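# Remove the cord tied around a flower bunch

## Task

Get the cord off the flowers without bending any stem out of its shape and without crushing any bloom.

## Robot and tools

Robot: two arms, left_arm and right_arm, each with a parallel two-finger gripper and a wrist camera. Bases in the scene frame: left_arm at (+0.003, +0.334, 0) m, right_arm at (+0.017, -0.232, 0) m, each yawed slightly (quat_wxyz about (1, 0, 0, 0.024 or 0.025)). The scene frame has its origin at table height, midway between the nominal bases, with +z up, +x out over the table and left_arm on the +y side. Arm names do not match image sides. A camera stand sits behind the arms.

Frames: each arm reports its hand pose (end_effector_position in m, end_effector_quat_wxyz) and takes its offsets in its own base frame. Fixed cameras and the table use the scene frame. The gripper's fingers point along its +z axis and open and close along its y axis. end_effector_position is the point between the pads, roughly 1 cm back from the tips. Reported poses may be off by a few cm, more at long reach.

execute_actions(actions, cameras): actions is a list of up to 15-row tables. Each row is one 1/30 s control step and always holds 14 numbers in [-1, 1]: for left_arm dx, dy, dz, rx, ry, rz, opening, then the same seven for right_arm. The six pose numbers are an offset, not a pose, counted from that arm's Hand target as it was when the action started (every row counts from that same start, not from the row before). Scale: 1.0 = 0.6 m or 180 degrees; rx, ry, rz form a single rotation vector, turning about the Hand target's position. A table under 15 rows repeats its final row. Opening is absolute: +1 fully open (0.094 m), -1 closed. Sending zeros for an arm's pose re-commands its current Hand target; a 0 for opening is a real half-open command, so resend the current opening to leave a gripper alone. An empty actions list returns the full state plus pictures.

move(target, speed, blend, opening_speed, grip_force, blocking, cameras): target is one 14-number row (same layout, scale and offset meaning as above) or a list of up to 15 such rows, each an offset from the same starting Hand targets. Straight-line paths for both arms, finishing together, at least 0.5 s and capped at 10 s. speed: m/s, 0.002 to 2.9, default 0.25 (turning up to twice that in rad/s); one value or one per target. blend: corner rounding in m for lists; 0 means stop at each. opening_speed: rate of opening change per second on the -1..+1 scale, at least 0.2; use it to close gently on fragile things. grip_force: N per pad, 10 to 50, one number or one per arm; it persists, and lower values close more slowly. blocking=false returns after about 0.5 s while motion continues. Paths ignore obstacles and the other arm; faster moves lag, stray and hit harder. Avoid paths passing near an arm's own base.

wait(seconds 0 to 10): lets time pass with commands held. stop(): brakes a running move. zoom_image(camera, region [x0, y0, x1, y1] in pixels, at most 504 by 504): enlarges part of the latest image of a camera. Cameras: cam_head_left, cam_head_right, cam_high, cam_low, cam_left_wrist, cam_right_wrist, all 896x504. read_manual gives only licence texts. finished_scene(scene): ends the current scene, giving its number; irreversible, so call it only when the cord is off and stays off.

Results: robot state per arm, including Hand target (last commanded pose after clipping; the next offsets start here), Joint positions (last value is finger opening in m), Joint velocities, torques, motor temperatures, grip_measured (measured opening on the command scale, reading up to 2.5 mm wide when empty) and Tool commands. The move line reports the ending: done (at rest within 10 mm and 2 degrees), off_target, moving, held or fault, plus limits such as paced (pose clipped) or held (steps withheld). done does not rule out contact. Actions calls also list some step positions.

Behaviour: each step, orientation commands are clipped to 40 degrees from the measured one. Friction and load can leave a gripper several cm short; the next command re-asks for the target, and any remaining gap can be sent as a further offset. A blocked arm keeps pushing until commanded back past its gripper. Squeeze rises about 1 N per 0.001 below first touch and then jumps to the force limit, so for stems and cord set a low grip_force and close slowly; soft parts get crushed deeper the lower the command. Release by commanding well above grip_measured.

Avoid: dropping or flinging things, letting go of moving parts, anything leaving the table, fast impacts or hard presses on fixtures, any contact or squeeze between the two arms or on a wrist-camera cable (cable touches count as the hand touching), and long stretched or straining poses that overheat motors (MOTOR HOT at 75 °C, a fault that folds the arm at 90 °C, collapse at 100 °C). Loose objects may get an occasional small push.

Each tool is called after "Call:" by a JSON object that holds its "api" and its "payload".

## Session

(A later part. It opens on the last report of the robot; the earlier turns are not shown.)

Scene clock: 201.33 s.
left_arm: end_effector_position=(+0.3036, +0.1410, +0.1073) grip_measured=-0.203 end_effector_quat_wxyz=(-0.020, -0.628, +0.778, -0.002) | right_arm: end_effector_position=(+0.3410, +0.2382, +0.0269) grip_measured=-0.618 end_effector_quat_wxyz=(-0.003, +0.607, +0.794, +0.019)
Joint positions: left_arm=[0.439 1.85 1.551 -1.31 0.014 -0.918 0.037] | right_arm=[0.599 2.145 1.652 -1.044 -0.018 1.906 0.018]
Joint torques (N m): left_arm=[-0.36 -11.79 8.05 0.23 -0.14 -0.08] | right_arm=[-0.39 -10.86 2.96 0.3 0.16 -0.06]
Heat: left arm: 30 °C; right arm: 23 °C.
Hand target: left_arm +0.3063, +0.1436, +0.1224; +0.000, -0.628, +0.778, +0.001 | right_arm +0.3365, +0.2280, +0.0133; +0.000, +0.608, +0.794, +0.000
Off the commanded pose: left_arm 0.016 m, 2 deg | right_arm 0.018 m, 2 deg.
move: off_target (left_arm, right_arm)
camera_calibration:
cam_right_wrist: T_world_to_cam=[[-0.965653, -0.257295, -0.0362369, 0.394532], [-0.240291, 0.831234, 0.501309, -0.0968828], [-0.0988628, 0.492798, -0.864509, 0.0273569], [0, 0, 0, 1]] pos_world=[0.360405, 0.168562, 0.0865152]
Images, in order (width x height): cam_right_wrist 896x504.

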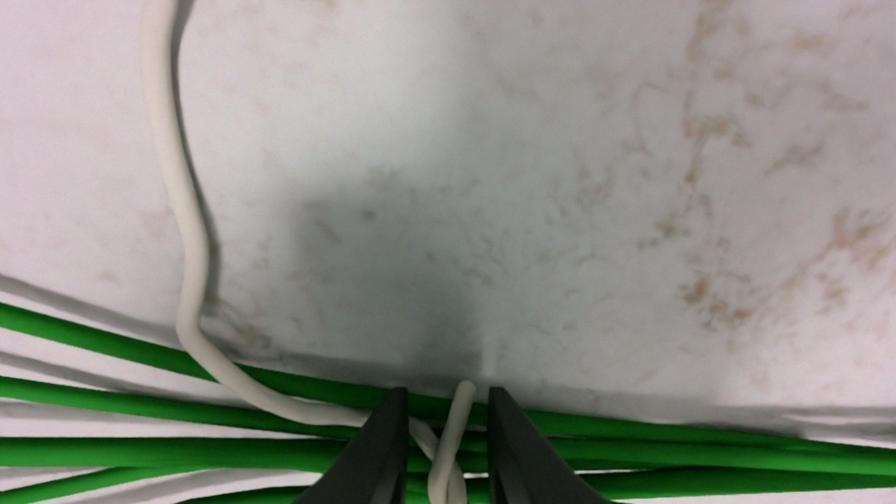

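Call:
{"api": "move", "payload": {"target": [[0,0,0,0,0,0,-0.2,0.0,0.006,0.016,0,0,0,-0.62],[0,0,0,0,0,0,-0.2,-0.003,-0.012,0.016,0,0,0,-0.62],[0,0,0,0,0,0,-0.2,-0.003,-0.012,-0.012,0,0,0,-0.62]], "speed": 0.05, "cameras": ["cam_right_wrist"]}}

Scene clock: 205.17 s.
left_arm: end_effector_position=(+0.3036, +0.1410, +0.1073) grip_measured=-0.203 end_effector_quat_wxyz=(-0.020, -0.628, +0.778, -0.002) | right_arm: end_effector_position=(+0.3421, +0.2340, +0.0264) grip_measured=-0.618 end_effector_quat_wxyz=(+0.000, +0.606, +0.795, +0.029)
Joint positions: left_arm=[0.439 1.85 1.551 -1.31 0.014 -0.918 0.037] | right_arm=[0.59 2.119 1.609 -1.005 -0.018 1.894 0.018]
Joint torques (N m): left_arm=[-0.38 -11.81 8.06 0.23 -0.13 -0.08] | right_arm=[-0.73 -9.73 2.47 0.32 0.13 -0.11]
Heat: left arm: 30 °C; right arm: 23 °C.
Hand target: left_arm +0.3063, +0.1436, +0.1224; +0.000, -0.628, +0.778, +0.001 | right_arm +0.3347, +0.2208, +0.0060; +0.000, +0.608, +0.794, +0.000
Off the commanded pose: left_arm 0.016 m, 2 deg | right_arm 0.025 m, 3 deg.
move: off_target (left_arm, right_arm)
camera_calibration:
cam_right_wrist: T_world_to_cam=[[-0.964213, -0.258982, -0.0567533, 0.3948], [-0.251347, 0.824797, 0.506492, -0.0876665], [-0.0843623, 0.502631, -0.860375, 0.0217735], [0, 0, 0, 1]] pos_world=[0.360474, 0.163609, 0.085542]
Images, in order (width x height): cam_right_wrist 896x504.

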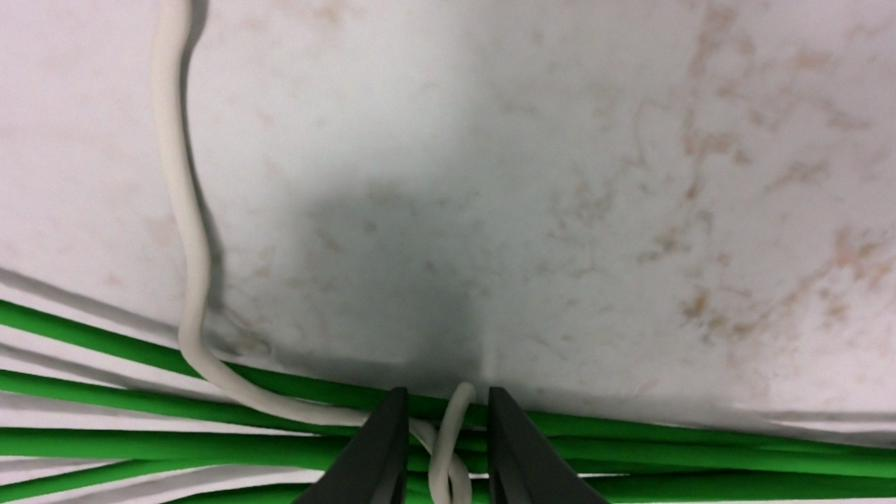

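Call:
{"api": "move", "payload": {"target": [[0,0,0,0,0,0,-0.2,0.0,0.01,0.05,0,0,0,-0.62],[0,0,0,0,0,0,-0.2,-0.003,-0.012,0.05,0,0,0,-0.62]], "speed": 0.06, "cameras": ["cam_right_wrist"]}}

Scene clock: 208.70 s.
left_arm: end_effector_position=(+0.3036, +0.1410, +0.1073) grip_measured=-0.203 end_effector_quat_wxyz=(-0.020, -0.628, +0.778, -0.002) | right_arm: end_effector_position=(+0.3348, +0.2203, +0.0300) grip_measured=-0.618 end_effector_quat_wxyz=(-0.009, +0.609, +0.793, +0.002)
Joint positions: left_arm=[0.439 1.85 1.551 -1.31 0.014 -0.918 0.037] | right_arm=[0.571 2.118 1.623 -1.078 -0.018 1.881 0.018]
Joint velocities: left_arm=[-0.007 0.002 -0.022 -0.081 0.007 0.154 0] | right_arm=[within noise]
Joint torques (N m): left_arm=[-0.36 -11.79 8.06 0.23 -0.14 -0.08] | right_arm=[-0.35 -13.91 4.31 0 0.16 -0.11]
Heat: left arm: 30 °C; right arm: 23 °C.
Hand target: left_arm +0.3063, +0.1436, +0.1224; +0.000, -0.628, +0.778, +0.001 | right_arm +0.3328, +0.2135, +0.0360; +0.000, +0.608, +0.794, +0.000
Off the commanded pose: left_arm 0.016 m, 2 deg | right_arm 0.009 m, 1 deg.
move: off_target (left_arm)
camera_calibration:
cam_right_wrist: T_world_to_cam=[[-0.967017, -0.2547, -0.00245027, 0.38284], [-0.223, 0.841932, 0.491347, -0.0928748], [-0.123083, 0.475687, -0.870961, 0.0502925], [0, 0, 0, 1]] pos_world=[0.355692, 0.15178, 0.0903746]
Images, in order (width x height): cam_right_wrist 896x504.

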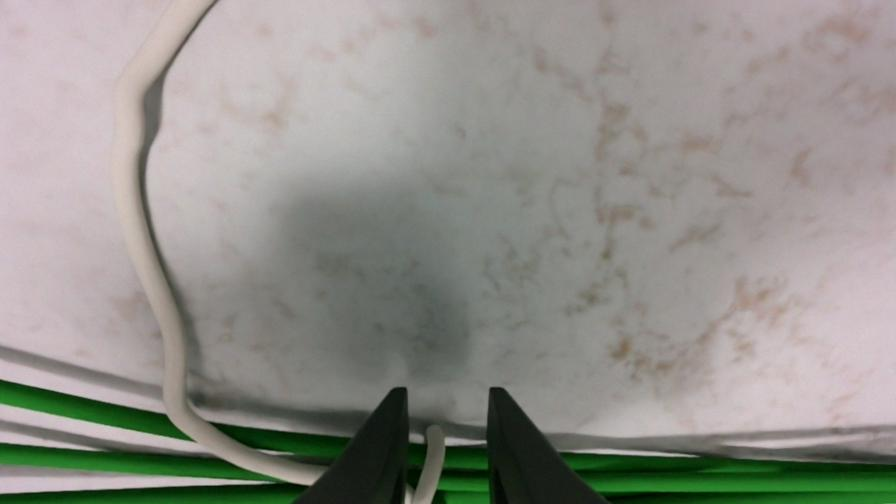

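Call:
{"api": "move", "payload": {"target": [[0,0,0,0,0,0,-0.2,0.005,0.007,-0.02,0,0,0,-0.62]], "speed": 0.04, "cameras": ["cam_right_wrist"]}}

Scene clock: 211.97 s.
left_arm: end_effector_position=(+0.3036, +0.1410, +0.1073) grip_measured=-0.203 end_effector_quat_wxyz=(-0.020, -0.628, +0.778, -0.002) | right_arm: end_effector_position=(+0.3383, +0.2225, +0.0300) grip_measured=-0.618 end_effector_quat_wxyz=(-0.006, +0.609, +0.793, +0.010)
Joint positions: left_arm=[0.439 1.85 1.551 -1.31 0.014 -0.918 0.037] | right_arm=[0.571 2.118 1.623 -1.062 -0.018 1.881 0.018]
Joint torques (N m): left_arm=[-0.36 -11.78 8.05 0.23 -0.14 -0.08] | right_arm=[0.08 -11.28 4.27 0.2 0.18 -0.02]
Heat: left arm: 30 °C; right arm: 24 °C.
Hand target: left_arm +0.3063, +0.1436, +0.1224; +0.000, -0.628, +0.778, +0.001 | right_arm +0.3358, +0.2177, +0.0240; +0.000, +0.608, +0.794, +0.000
Off the commanded pose: left_arm 0.016 m, 2 deg | right_arm 0.008 m, 1 deg.
move: off_target (left_arm)
camera_calibration:
cam_right_wrist: T_world_to_cam=[[-0.96688, -0.254593, -0.0180375, 0.387161], [-0.229784, 0.837543, 0.495702, -0.0908086], [-0.111095, 0.483429, -0.868305, 0.043873], [0, 0, 0, 1]] pos_world=[0.358345, 0.153415, 0.0900925]
Images, in order (width x height): cam_right_wrist 896x504.

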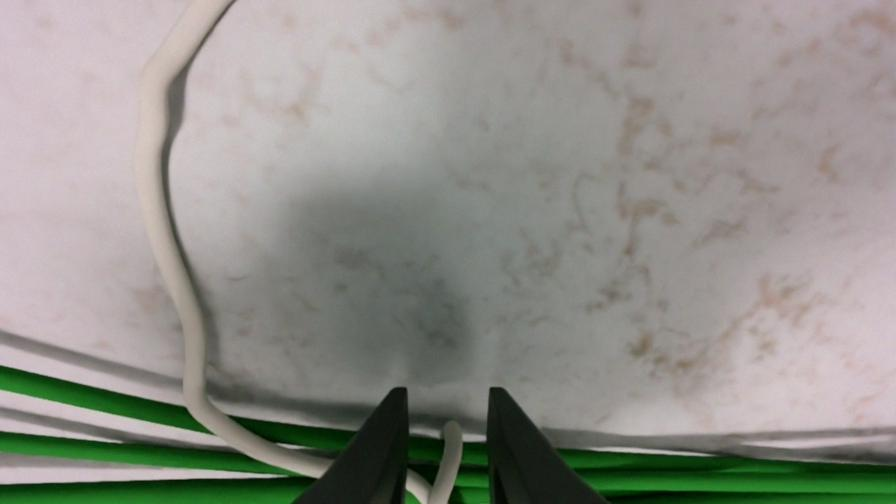

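Stuck z by friction; descend more.

Call:
{"api": "move", "payload": {"target": [[0,0,0,0,0,0,-0.2,0.0,0.001,-0.022,0,0,0,-0.62]], "speed": 0.04, "cameras": ["cam_right_wrist"]}}

Scene clock: 216.77 s.
left_arm: end_effector_position=(+0.3036, +0.1410, +0.1073) grip_measured=-0.203 end_effector_quat_wxyz=(-0.020, -0.628, +0.778, -0.002) | right_arm: end_effector_position=(+0.3394, +0.2232, +0.0224) grip_measured=-0.618 end_effector_quat_wxyz=(-0.004, +0.609, +0.793, +0.016)
Joint positions: left_arm=[0.439 1.85 1.551 -1.31 0.014 -0.918 0.037] | right_arm=[0.571 2.118 1.591 -1.016 -0.018 1.881 0.018]
Joint torques (N m): left_arm=[-0.36 -11.79 8.06 0.23 -0.13 -0.08] | right_arm=[0.17 -9.88 4.38 0.22 0.16 -0.05]
Heat: left arm: 30 °C; right arm: 24 °C.
Hand target: left_arm +0.3063, +0.1436, +0.1224; +0.000, -0.628, +0.778, +0.001 | right_arm +0.3359, +0.2183, +0.0108; +0.000, +0.608, +0.794, +0.000
Off the commanded pose: left_arm 0.016 m, 2 deg | right_arm 0.013 m, 2 deg.
move: off_target (left_arm, right_arm)
camera_calibration:
cam_right_wrist: T_world_to_cam=[[-0.966594, -0.254418, -0.0311152, 0.388475], [-0.235555, 0.83388, 0.499158, -0.084674], [-0.101048, 0.489812, -0.865952, 0.0320516], [0, 0, 0, 1]] pos_world=[0.358791, 0.153744, 0.0821084]
Images, in order (width x height): cam_right_wrist 896x504.

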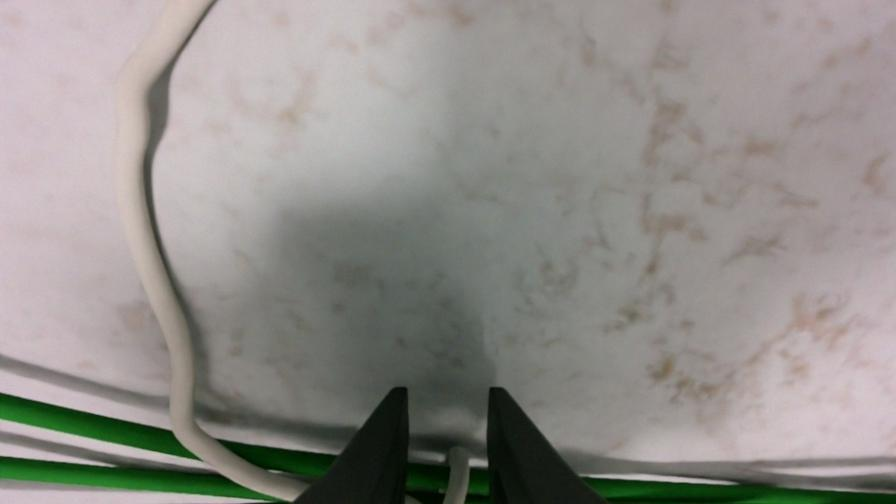

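Call:
{"api": "move", "payload": {"target": [[0,0,0,0,0,0,-0.2,0.0,0.012,-0.006,0,0,0,-0.62],[0,0,0,0,0,0,-0.2,0.002,0.012,-0.006,0,0,0,-0.96]], "speed": 0.04, "opening_speed": 0.4, "cameras": ["cam_right_wrist"]}}

Scene clock: 221.17 s.
left_arm: end_effector_position=(+0.3036, +0.1410, +0.1073) grip_measured=-0.203 end_effector_quat_wxyz=(-0.020, -0.628, +0.778, -0.002) | right_arm: end_effector_position=(+0.3399, +0.2273, +0.0201) grip_measured=-0.958 end_effector_quat_wxyz=(-0.001, +0.607, +0.795, +0.019)
Joint positions: left_arm=[0.439 1.85 1.551 -1.31 0.014 -0.918 0.037] | right_arm=[0.581 2.124 1.591 -1.003 -0.014 1.885 0.002]
Joint torques (N m): left_arm=[-0.38 -11.78 8.05 0.23 -0.14 -0.08] | right_arm=[0.5 -8.57 5.94 0.11 0.11 0.06]
Heat: left arm: 30 °C; right arm: 24 °C.
Hand target: left_arm +0.3063, +0.1436, +0.1224; +0.000, -0.628, +0.778, +0.001 | right_arm +0.3371, +0.2256, +0.0073; +0.000, +0.608, +0.794, +0.000
Off the commanded pose: left_arm 0.016 m, 2 deg | right_arm 0.013 m, 2 deg.
move: off_target (left_arm, right_arm); target 2's new opening was sent with right_arm's hand 0.013 m and 2 deg from that target
camera_calibration:
cam_right_wrist: T_world_to_cam=[[-0.964946, -0.259507, -0.0391838, 0.390726], [-0.244057, 0.832366, 0.497597, -0.0835359], [-0.0965143, 0.489717, -0.866523, 0.026704], [0, 0, 0, 1]] pos_world=[0.359219, 0.157851, 0.080017]
Images, in order (width x height): cam_right_wrist 896x504.

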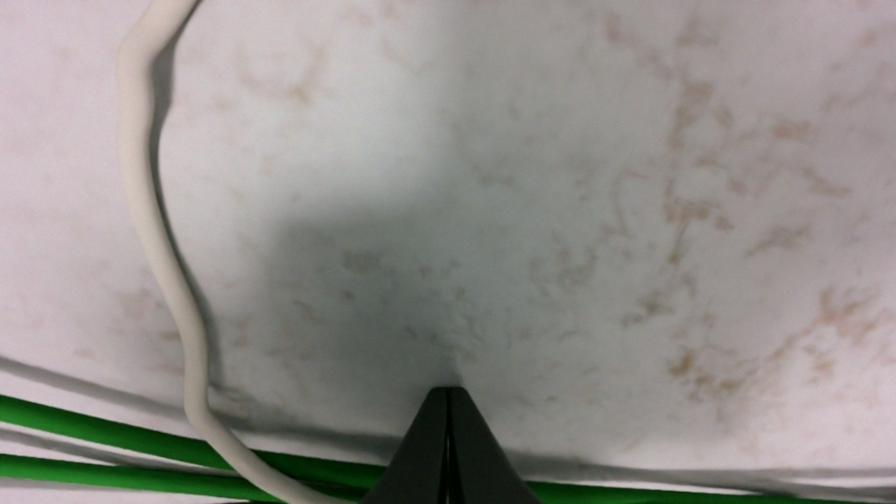

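Call:
{"api": "move", "payload": {"target": [[0,0,0,0,0,0,-0.2,0.0,0.0,0.0,0,0,0,-0.62],[0,0,0,0,0,0,-0.2,0.0,0.013,0.003,0,0,0,-0.62],[0,0,0,0,0,0,-0.2,0.0,0.013,0.003,0,0,0,-1]], "speed": 0.04, "opening_speed": 0.4, "cameras": ["cam_right_wrist"]}}

Scene clock: 226.63 s.
left_arm: end_effector_position=(+0.3036, +0.1410, +0.1073) grip_measured=-0.203 end_effector_quat_wxyz=(-0.020, -0.628, +0.778, -0.002) | right_arm: end_effector_position=(+0.3398, +0.2315, +0.0199) grip_measured=-0.987 end_effector_quat_wxyz=(+0.003, +0.608, +0.794, +0.015)
Joint positions: left_arm=[0.439 1.85 1.551 -1.31 0.014 -0.918 0.037] | right_arm=[0.594 2.137 1.611 -1.014 -0.004 1.9 0.001]
Joint torques (N m): left_arm=[-0.36 -11.78 8.05 0.23 -0.14 -0.08] | right_arm=[0.7 -8.84 6.72 0.1 0.04 0.06]
Heat: left arm: 30 °C; right arm: 24 °C.
Hand target: left_arm +0.3063, +0.1436, +0.1224; +0.000, -0.628, +0.778, +0.001 | right_arm +0.3370, +0.2334, +0.0090; +0.000, +0.608, +0.794, +0.000
Off the commanded pose: left_arm 0.016 m, 2 deg | right_arm 0.011 m, 2 deg.
move: off_target (left_arm, right_arm); target 3's new opening was sent with right_arm's hand 0.012 m and 1 deg from that target
camera_calibration:
cam_right_wrist: T_world_to_cam=[[-0.96567, -0.256985, -0.0379365, 0.391351], [-0.242216, 0.837986, 0.488989, -0.0887206], [-0.0938726, 0.481391, -0.871465, 0.0255687], [0, 0, 0, 1]] pos_world=[0.358826, 0.162609, 0.0805121]
Images, in order (width x height): cam_right_wrist 896x504.

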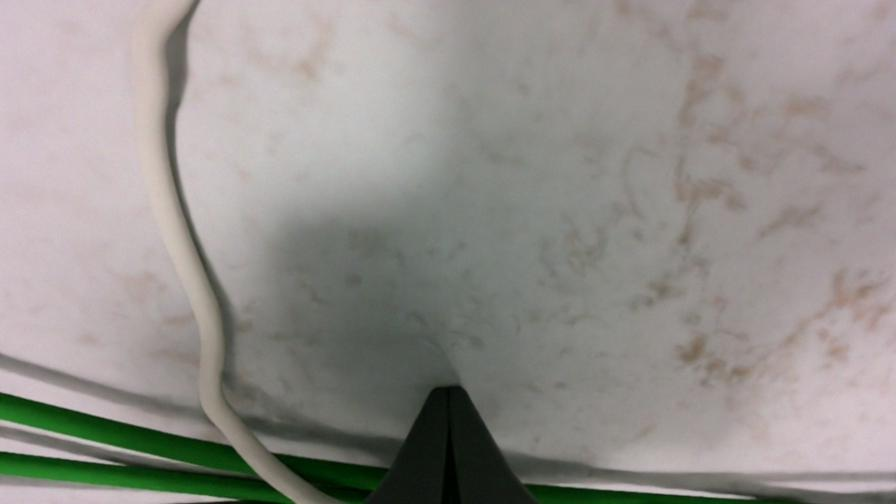

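Call:
{"api": "move", "payload": {"target": [[0,0,0,0,0,0,-0.2,0.0,0.0,0.012,0,0,0,-0.62],[0,0,0,0,0,0,-0.2,0.0,0.014,0.012,0,0,0,-0.62],[0,0,0,0,0,0,-0.2,0.0,0.014,0.0,0,0,0,-0.62]], "speed": 0.04, "opening_speed": 0.4, "cameras": ["cam_right_wrist"]}}

Scene clock: 231.13 s.
left_arm: end_effector_position=(+0.3036, +0.1410, +0.1073) grip_measured=-0.203 end_effector_quat_wxyz=(-0.020, -0.628, +0.778, -0.002) | right_arm: end_effector_position=(+0.3380, +0.2398, +0.0203) grip_measured=-0.622 end_effector_quat_wxyz=(+0.001, +0.606, +0.795, +0.011)
Joint positions: left_arm=[0.439 1.85 1.551 -1.31 0.014 -0.918 0.037] | right_arm=[0.613 2.157 1.646 -1.037 -0.004 1.916 0.018]
Joint torques (N m): left_arm=[-0.36 -11.78 8.05 0.23 -0.13 -0.08] | right_arm=[0.5 -8.98 6.41 0.19 0.05 0.08]
Heat: left arm: 30 °C; right arm: 23 °C.
Hand target: left_arm +0.3063, +0.1436, +0.1224; +0.000, -0.628, +0.778, +0.001 | right_arm +0.3370, +0.2417, +0.0090; +0.000, +0.608, +0.794, +0.000
Off the commanded pose: left_arm 0.016 m, 2 deg | right_arm 0.011 m, 1 deg.
move: off_target (left_arm, right_arm)
camera_calibration:
cam_right_wrist: T_world_to_cam=[[-0.965043, -0.260466, -0.0291345, 0.392169], [-0.241284, 0.839523, 0.486809, -0.0969801], [-0.102338, 0.476821, -0.873022, 0.0257323], [0, 0, 0, 1]] pos_world=[0.357694, 0.171294, 0.0811013]
Images, in order (width x height): cam_right_wrist 896x504.

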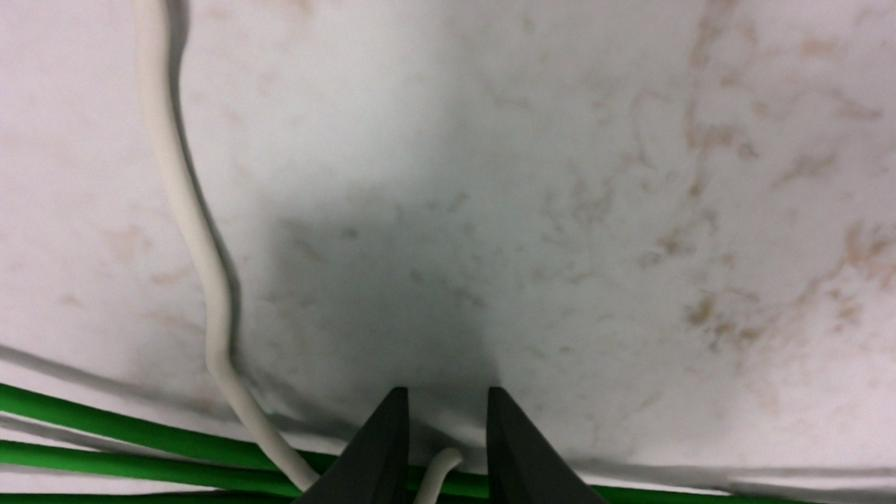

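Call:
{"api": "move", "payload": {"target": [[0,0,0,0,0,0,-0.2,0.002,0.01,-0.004,0,0,0,-0.62],[0,0,0,0,0,0,-0.2,0.002,0.01,-0.004,0,0,0,-1]], "speed": 0.04, "opening_speed": 0.4, "cameras": ["cam_right_wrist"]}}

Scene clock: 235.43 s.
left_arm: end_effector_position=(+0.3036, +0.1410, +0.1073) grip_measured=-0.203 end_effector_quat_wxyz=(-0.020, -0.628, +0.778, -0.002) | right_arm: end_effector_position=(+0.3427, +0.2446, +0.0201) grip_measured=-0.987 end_effector_quat_wxyz=(+0.006, +0.609, +0.793, +0.016)
Joint positions: left_arm=[0.439 1.85 1.551 -1.31 0.014 -0.918 0.037] | right_arm=[0.618 2.171 1.666 -1.031 0.002 1.928 0.001]
Joint torques (N m): left_arm=[-0.36 -11.79 8.05 0.23 -0.13 -0.08] | right_arm=[0.98 -8.72 6.6 0.11 -0.01 0.04]
Heat: left arm: 30 °C; right arm: 23 °C.
Hand target: left_arm +0.3063, +0.1436, +0.1224; +0.000, -0.628, +0.778, +0.001 | right_arm +0.3382, +0.2479, +0.0067; +0.000, +0.608, +0.794, +0.000
Off the commanded pose: left_arm 0.016 m, 2 deg | right_arm 0.015 m, 2 deg.
move: off_target (left_arm, right_arm); target 2's new opening was sent with right_arm's hand 0.015 m and 1 deg from that target
camera_calibration:
cam_right_wrist: T_world_to_cam=[[-0.966163, -0.254276, -0.0432744, 0.397139], [-0.242753, 0.83971, 0.485755, -0.0993035], [-0.0871778, 0.479823, -0.873023, 0.0178622], [0, 0, 0, 1]] pos_world=[0.361152, 0.175798, 0.0810172]
Images, in order (width x height): cam_right_wrist 896x504.

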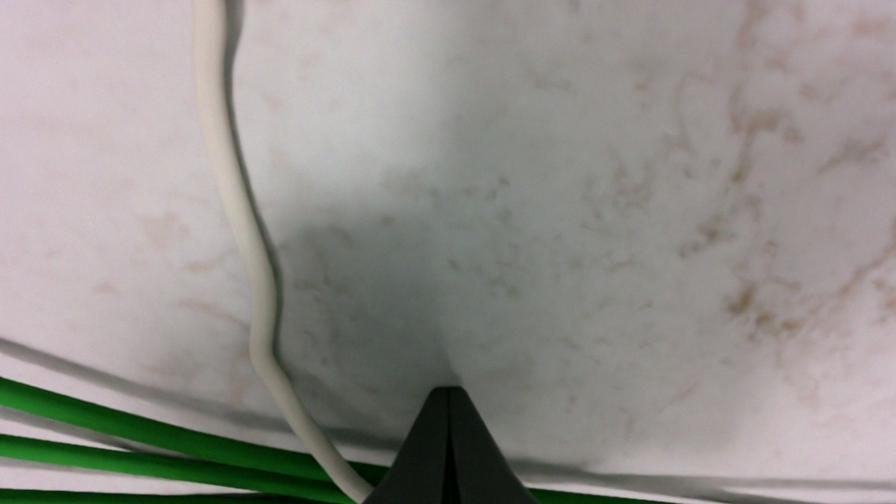

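Call:
{"api": "move", "payload": {"target": [[0,0,0,0,0,0,-0.2,0.0,-0.015,0.005,0,0,0,-0.9],[0,0,0,0,0,0,-0.2,0.0,-0.01,0.07,0,0,0,-0.62]], "speed": 0.08, "cameras": ["cam_right_wrist","cam_high","cam_head_right"]}}

Scene clock: 240.57 s.
left_arm: end_effector_position=(+0.3036, +0.1410, +0.1073) grip_measured=-0.203 end_effector_quat_wxyz=(-0.020, -0.628, +0.778, -0.002) | right_arm: end_effector_position=(+0.3367, +0.2406, +0.0383) grip_measured=-0.622 end_effector_quat_wxyz=(-0.001, +0.608, +0.794, -0.005)
Joint positions: left_arm=[0.439 1.85 1.551 -1.31 0.014 -0.918 0.037] | right_arm=[0.619 2.171 1.74 -1.151 0.001 1.926 0.018]
Joint torques (N m): left_arm=[-0.38 -11.79 8.06 0.23 -0.14 -0.08] | right_arm=[0.1 -12.86 7.64 -0.16 -0.01 -0.01]
Heat: left arm: 30 °C; right arm: 23 °C.
Hand target: left_arm +0.3063, +0.1436, +0.1224; +0.000, -0.628, +0.778, +0.001 | right_arm +0.3383, +0.2419, +0.0487; +0.000, +0.608, +0.794, +0.000
Off the commanded pose: left_arm 0.016 m, 2 deg | right_arm 0.011 m, 1 deg.
move: off_target (left_arm, right_arm); target 2's new opening was sent with right_arm's hand 0.011 m and 1 deg from that target
camera_calibration:
cam_right_wrist: T_world_to_cam=[[-0.96639, -0.257082, -0.000343742, 0.390197], [-0.226757, 0.851765, 0.47231, -0.113914], [-0.12113, 0.456514, -0.881432, 0.0524477], [0, 0, 0, 1]] pos_world=[0.357604, 0.173398, 0.100166]
Images, in order (width x height): cam_head_right 896x504, cam_high 896x504, cam_right_wrist 896x504.

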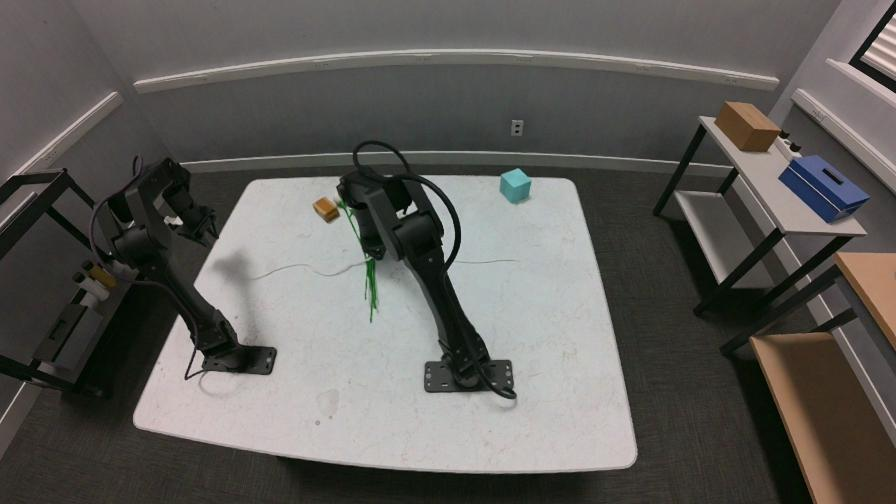

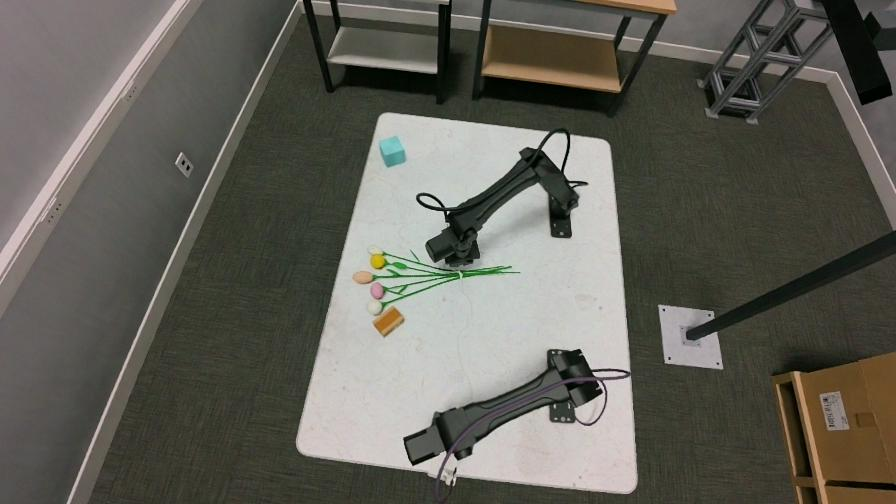

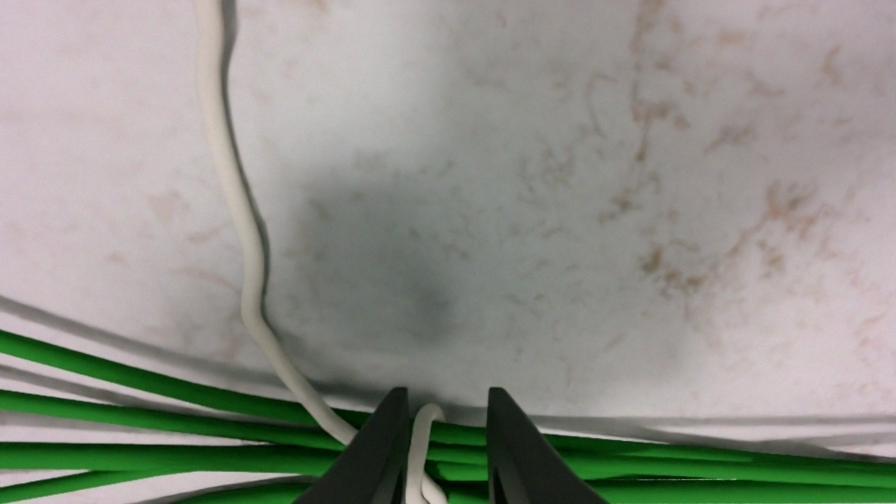

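Call:
{"api": "move", "payload": {"target": [[0,0,0,0,0,0,-0.2,0.012,0.024,0.0,0,0,0,-0.62],[0,0,0,0,0,0,-0.2,0.012,0.024,-0.025,0,0,0,-0.62]], "speed": 0.04, "cameras": ["cam_right_wrist"]}}

Scene clock: 244.40 s.
left_arm: end_effector_position=(+0.3036, +0.1410, +0.1073) grip_measured=-0.203 end_effector_quat_wxyz=(-0.020, -0.628, +0.778, -0.002) | right_arm: end_effector_position=(+0.3510, +0.2569, +0.0485) grip_measured=-0.622 end_effector_quat_wxyz=(+0.006, +0.606, +0.795, +0.017)
Joint positions: left_arm=[0.439 1.85 1.551 -1.31 0.014 -0.918 0.037] | right_arm=[0.63 2.204 1.834 -1.166 0.001 1.932 0.018]
Joint torques (N m): left_arm=[-0.36 -11.78 8.05 0.23 -0.13 -0.08] | right_arm=[0.43 -10.41 4.53 0.24 -0.03 0.06]
Heat: left arm: 30 °C; right arm: 23 °C.
Hand target: left_arm +0.3063, +0.1436, +0.1224; +0.000, -0.628, +0.778, +0.001 | right_arm +0.3455, +0.2562, +0.0337; +0.000, +0.608, +0.794, +0.000
Off the commanded pose: left_arm 0.016 m, 2 deg | right_arm 0.016 m, 2 deg.
move: off_target (left_arm, right_arm)
camera_calibration:
cam_right_wrist: T_world_to_cam=[[-0.964295, -0.261237, -0.0434806, 0.410633], [-0.248846, 0.837622, 0.486277, -0.118662], [-0.090613, 0.479734, -0.872722, 0.038684], [0, 0, 0, 1]] pos_world=[0.369948, 0.188108, 0.109318]
Images, in order (width x height): cam_right_wrist 896x504.

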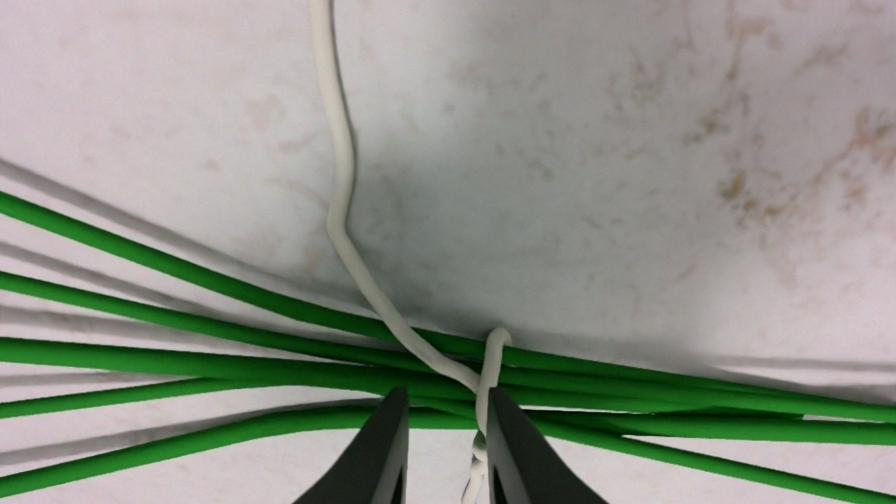

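Call:
{"api": "move", "payload": {"target": [[0,0,0,0,0,0,-0.2,-0.018,0.004,-0.02,0,0,0,-0.62],[0,0,0,0,0,0,-0.2,-0.018,0.004,-0.033,0,0,0,-0.62]], "speed": 0.04, "cameras": ["cam_right_wrist"]}}

Scene clock: 248.03 s.
left_arm: end_effector_position=(+0.3036, +0.1410, +0.1073) grip_measured=-0.203 end_effector_quat_wxyz=(-0.020, -0.628, +0.778, -0.002) | right_arm: end_effector_position=(+0.3412, +0.2601, +0.0277) grip_measured=-0.622 end_effector_quat_wxyz=(+0.003, +0.606, +0.795, +0.012)
Joint positions: left_arm=[0.439 1.85 1.551 -1.31 0.014 -0.918 0.037] | right_arm=[0.649 2.204 1.751 -1.092 0 1.952 0.018]
Joint torques (N m): left_arm=[-0.36 -11.79 8.05 0.23 -0.14 -0.08] | right_arm=[0.54 -11.15 3.41 0.36 -0.02 0.03]
Heat: left arm: 30 °C; right arm: 23 °C.
Hand target: left_arm +0.3063, +0.1436, +0.1224; +0.000, -0.628, +0.778, +0.001 | right_arm +0.3346, +0.2587, +0.0139; +0.000, +0.608, +0.794, +0.000
Off the commanded pose: left_arm 0.016 m, 2 deg | right_arm 0.015 m, 1 deg.
move: off_target (left_arm, right_arm)
camera_calibration:
cam_right_wrist: T_world_to_cam=[[-0.964802, -0.260774, -0.0339581, 0.400892], [-0.244066, 0.839848, 0.484858, -0.115855], [-0.0979188, 0.47608, -0.873934, 0.021534], [0, 0, 0, 1]] pos_world=[0.360614, 0.191591, 0.0886061]
Images, in order (width x height): cam_right_wrist 896x504.

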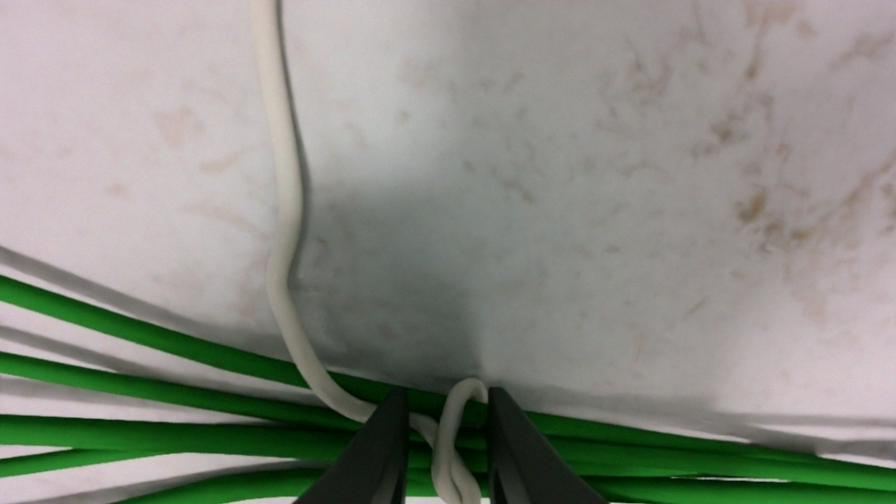

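Straddled. Close.

Call:
{"api": "move", "payload": {"target": [[0,0,0,0,0,0,-0.2,0,0,0.002,0,0,0,-1]], "speed": 0.04, "opening_speed": 0.3, "cameras": ["cam_right_wrist"]}}

Scene clock: 250.90 s.
left_arm: end_effector_position=(+0.3036, +0.1410, +0.1073) grip_measured=-0.203 end_effector_quat_wxyz=(-0.020, -0.628, +0.778, -0.002) | right_arm: end_effector_position=(+0.3415, +0.2613, +0.0277) grip_measured=-0.938 end_effector_quat_wxyz=(+0.002, +0.606, +0.795, +0.015)
Joint positions: left_arm=[0.439 1.85 1.551 -1.31 0.014 -0.918 0.037] | right_arm=[0.649 2.204 1.751 -1.088 -0.004 1.952 0.003]
Joint torques (N m): left_arm=[-0.36 -11.79 8.05 0.23 -0.14 -0.08] | right_arm=[0.36 -11.26 3.62 0.33 0.01 0.08]
Heat: left arm: 30 °C; right arm: 23 °C.
Hand target: left_arm +0.3063, +0.1436, +0.1224; +0.000, -0.628, +0.778, +0.001 | right_arm +0.3346, +0.2587, +0.0151; +0.000, +0.608, +0.794, +0.000
Off the commanded pose: left_arm 0.016 m, 2 deg | right_arm 0.015 m, 2 deg.
move: off_target (left_arm, right_arm)
camera_calibration:
cam_right_wrist: T_world_to_cam=[[-0.964754, -0.260642, -0.0362723, 0.401577], [-0.244528, 0.836981, 0.489559, -0.116109], [-0.0972402, 0.481173, -0.871216, 0.0194005], [0, 0, 0, 1]] pos_world=[0.360917, 0.192514, 0.0883104]
Images, in order (width x height): cam_right_wrist 896x504.

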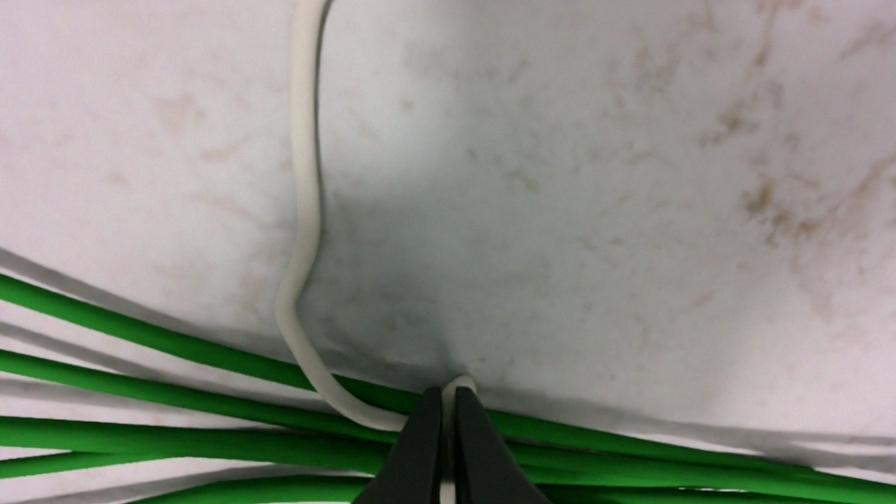

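Call:
{"api": "move", "payload": {"target": [[0,0,0,0,0,0,-0.2,0.01,-0.01,0.06,0,0,0,-1],[0,0,0,0,0,0,-0.2,0.01,-0.12,0.06,0,0,0,-1]], "speed": 0.05, "cameras": ["cam_right_wrist","cam_high","cam_low"]}}

Call:
{"api": "zoom_image", "payload": {"camera": "cam_high", "region": [400, 210, 540, 310]}}

Scene clock: 255.57 s.
left_arm: end_effector_position=(+0.3036, +0.1410, +0.1073) grip_measured=-0.203 end_effector_quat_wxyz=(-0.020, -0.628, +0.778, -0.002) | right_arm: end_effector_position=(+0.3411, +0.1896, +0.0449) grip_measured=-0.940 end_effector_quat_wxyz=(-0.005, +0.609, +0.793, -0.007)
Joint positions: left_arm=[0.439 1.85 1.551 -1.31 0.014 -0.918 0.037] | right_arm=[0.503 2.079 1.624 -1.133 -0.004 1.812 0.003]
Joint torques (N m): left_arm=[-0.38 -11.78 8.05 0.23 -0.14 -0.08] | right_arm=[-0.34 -13.67 4.37 0.12 0.03 -0.08]
Heat: left arm: 30 °C; right arm: 23 °C.
Hand target: left_arm +0.3063, +0.1436, +0.1224; +0.000, -0.628, +0.778, +0.001 | right_arm +0.3406, +0.1867, +0.0511; +0.000, +0.608, +0.794, +0.000
Off the commanded pose: left_arm 0.016 m, 2 deg | right_arm 0.007 m, 1 deg.
move: off_target (left_arm)
camera_calibration:
cam_right_wrist: T_world_to_cam=[[-0.96676, -0.255557, 0.00811008, 0.380812], [-0.220956, 0.850986, 0.476447, -0.0747132], [-0.128661, 0.458818, -0.879166, 0.0841145], [0, 0, 0, 1]] pos_world=[0.362468, 0.122306, 0.106459]
Images, in order (width x height): cam_high 896x504, cam_low 896x504, cam_right_wrist 896x504.

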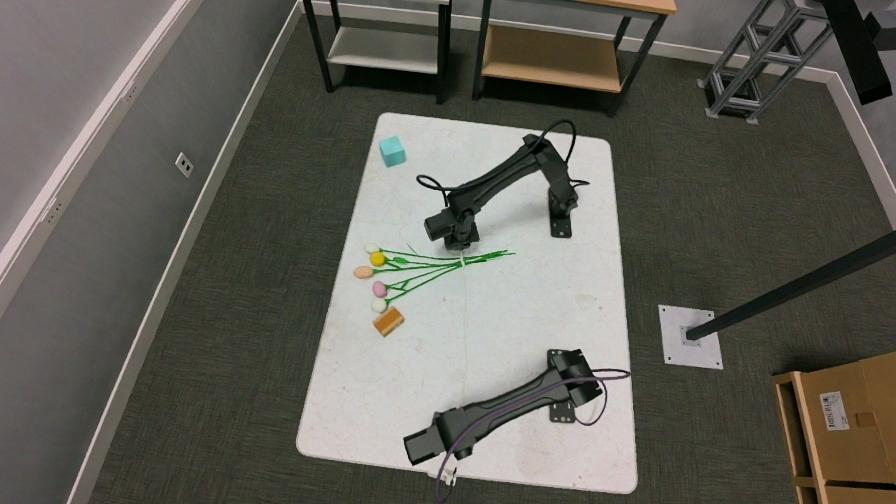

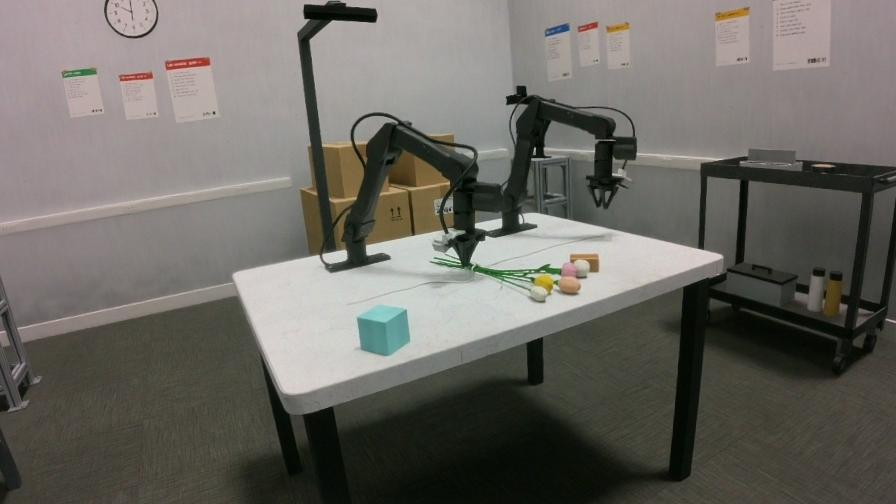

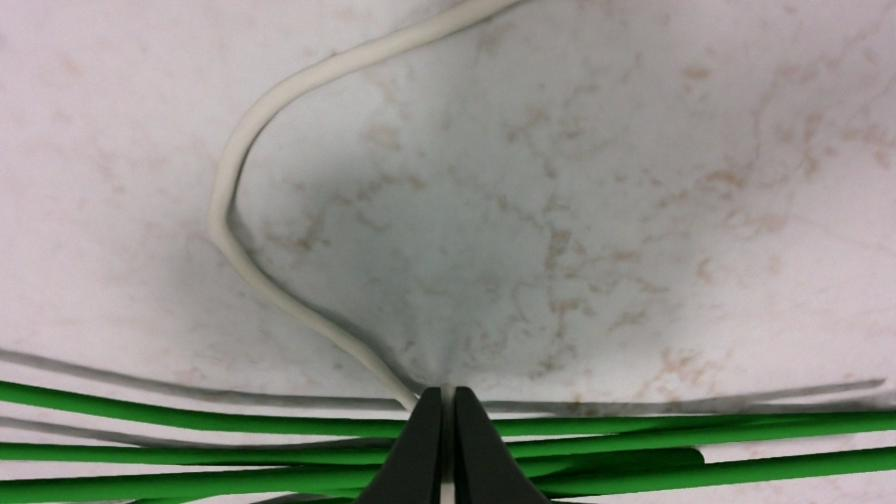

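Scaled by 3.600 from the camera's 896x504 image, which has a finer 1280x720 frame.

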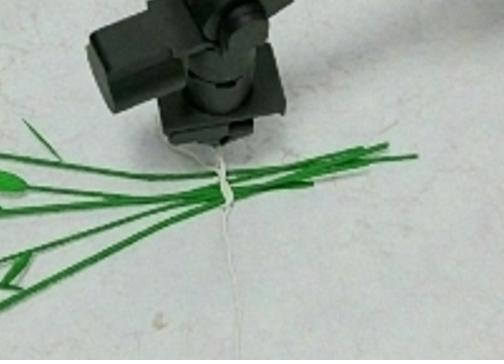

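Call:
{"api": "move", "payload": {"target": [[0,0,0,0,0,0,-0.2,0.0,-0.12,0.01,0,0,0,-1]], "speed": 0.05, "cameras": ["cam_right_wrist","cam_high","cam_head_left"]}}

Call:
{"api": "zoom_image", "payload": {"camera": "cam_high", "region": [400, 190, 540, 310]}}

Scene clock: 259.67 s.
left_arm: end_effector_position=(+0.3036, +0.1410, +0.1073) grip_measured=-0.203 end_effector_quat_wxyz=(-0.020, -0.628, +0.778, -0.002) | right_arm: end_effector_position=(+0.3415, +0.1171, +0.0523) grip_measured=-0.940 end_effector_quat_wxyz=(-0.007, +0.609, +0.793, -0.006)
Joint positions: left_arm=[0.439 1.85 1.551 -1.31 0.014 -0.918 0.037] | right_arm=[0.326 1.962 1.483 -1.109 -0.004 1.635 0.003]
Joint torques (N m): left_arm=[-0.38 -11.79 8.05 0.23 -0.13 -0.08] | right_arm=[-0.28 -12.45 4.31 0.14 0.05 -0.04]
Heat: left arm: 30 °C; right arm: 24 °C.
Hand target: left_arm +0.3063, +0.1436, +0.1224; +0.000, -0.628, +0.778, +0.001 | right_arm +0.3406, +0.1147, +0.0571; +0.000, +0.608, +0.794, +0.000
Off the commanded pose: left_arm 0.016 m, 2 deg | right_arm 0.005 m, 1 deg.
move: off_target (left_arm)
camera_calibration:
cam_right_wrist: T_world_to_cam=[[-0.966947, -0.254842, 0.00831874, 0.36257], [-0.219823, 0.849718, 0.479226, -0.0168633], [-0.129195, 0.461558, -0.877652, 0.123733], [0, 0, 0, 1]] pos_world=[0.362864, 0.049617, 0.11366]
Images, in order (width x height): cam_head_left 896x504, cam_high 896x504, cam_right_wrist 896x504.

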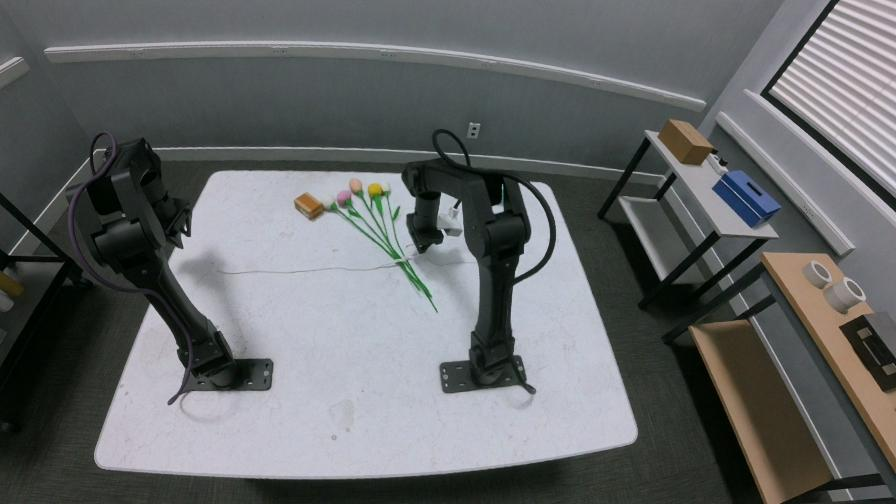

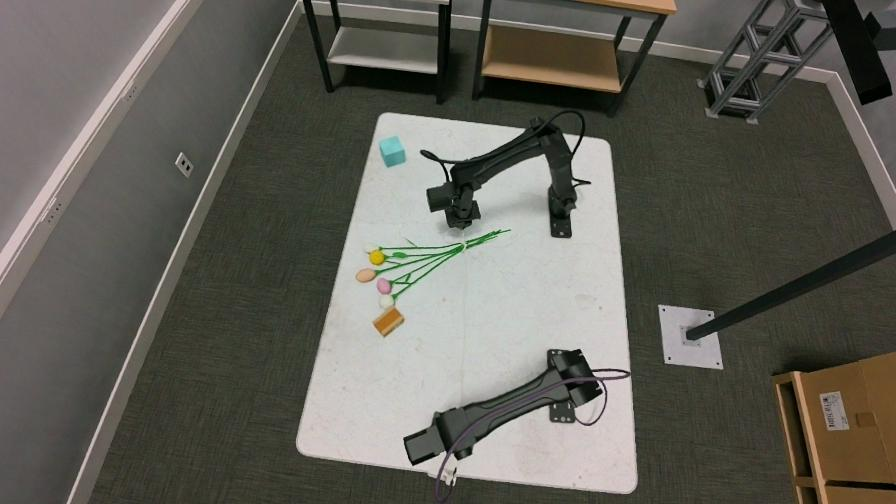

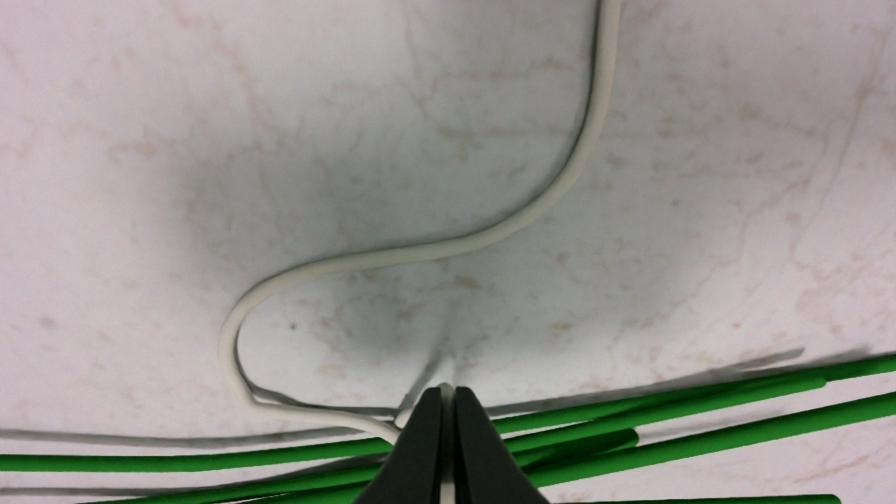

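Scaled by 3.600 from the camera's 896x504 image, which has a finer 1280x720 frame.

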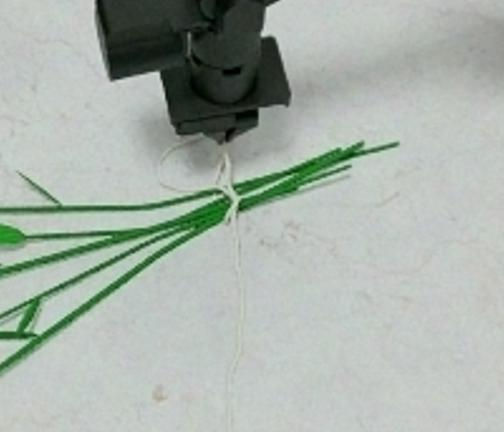

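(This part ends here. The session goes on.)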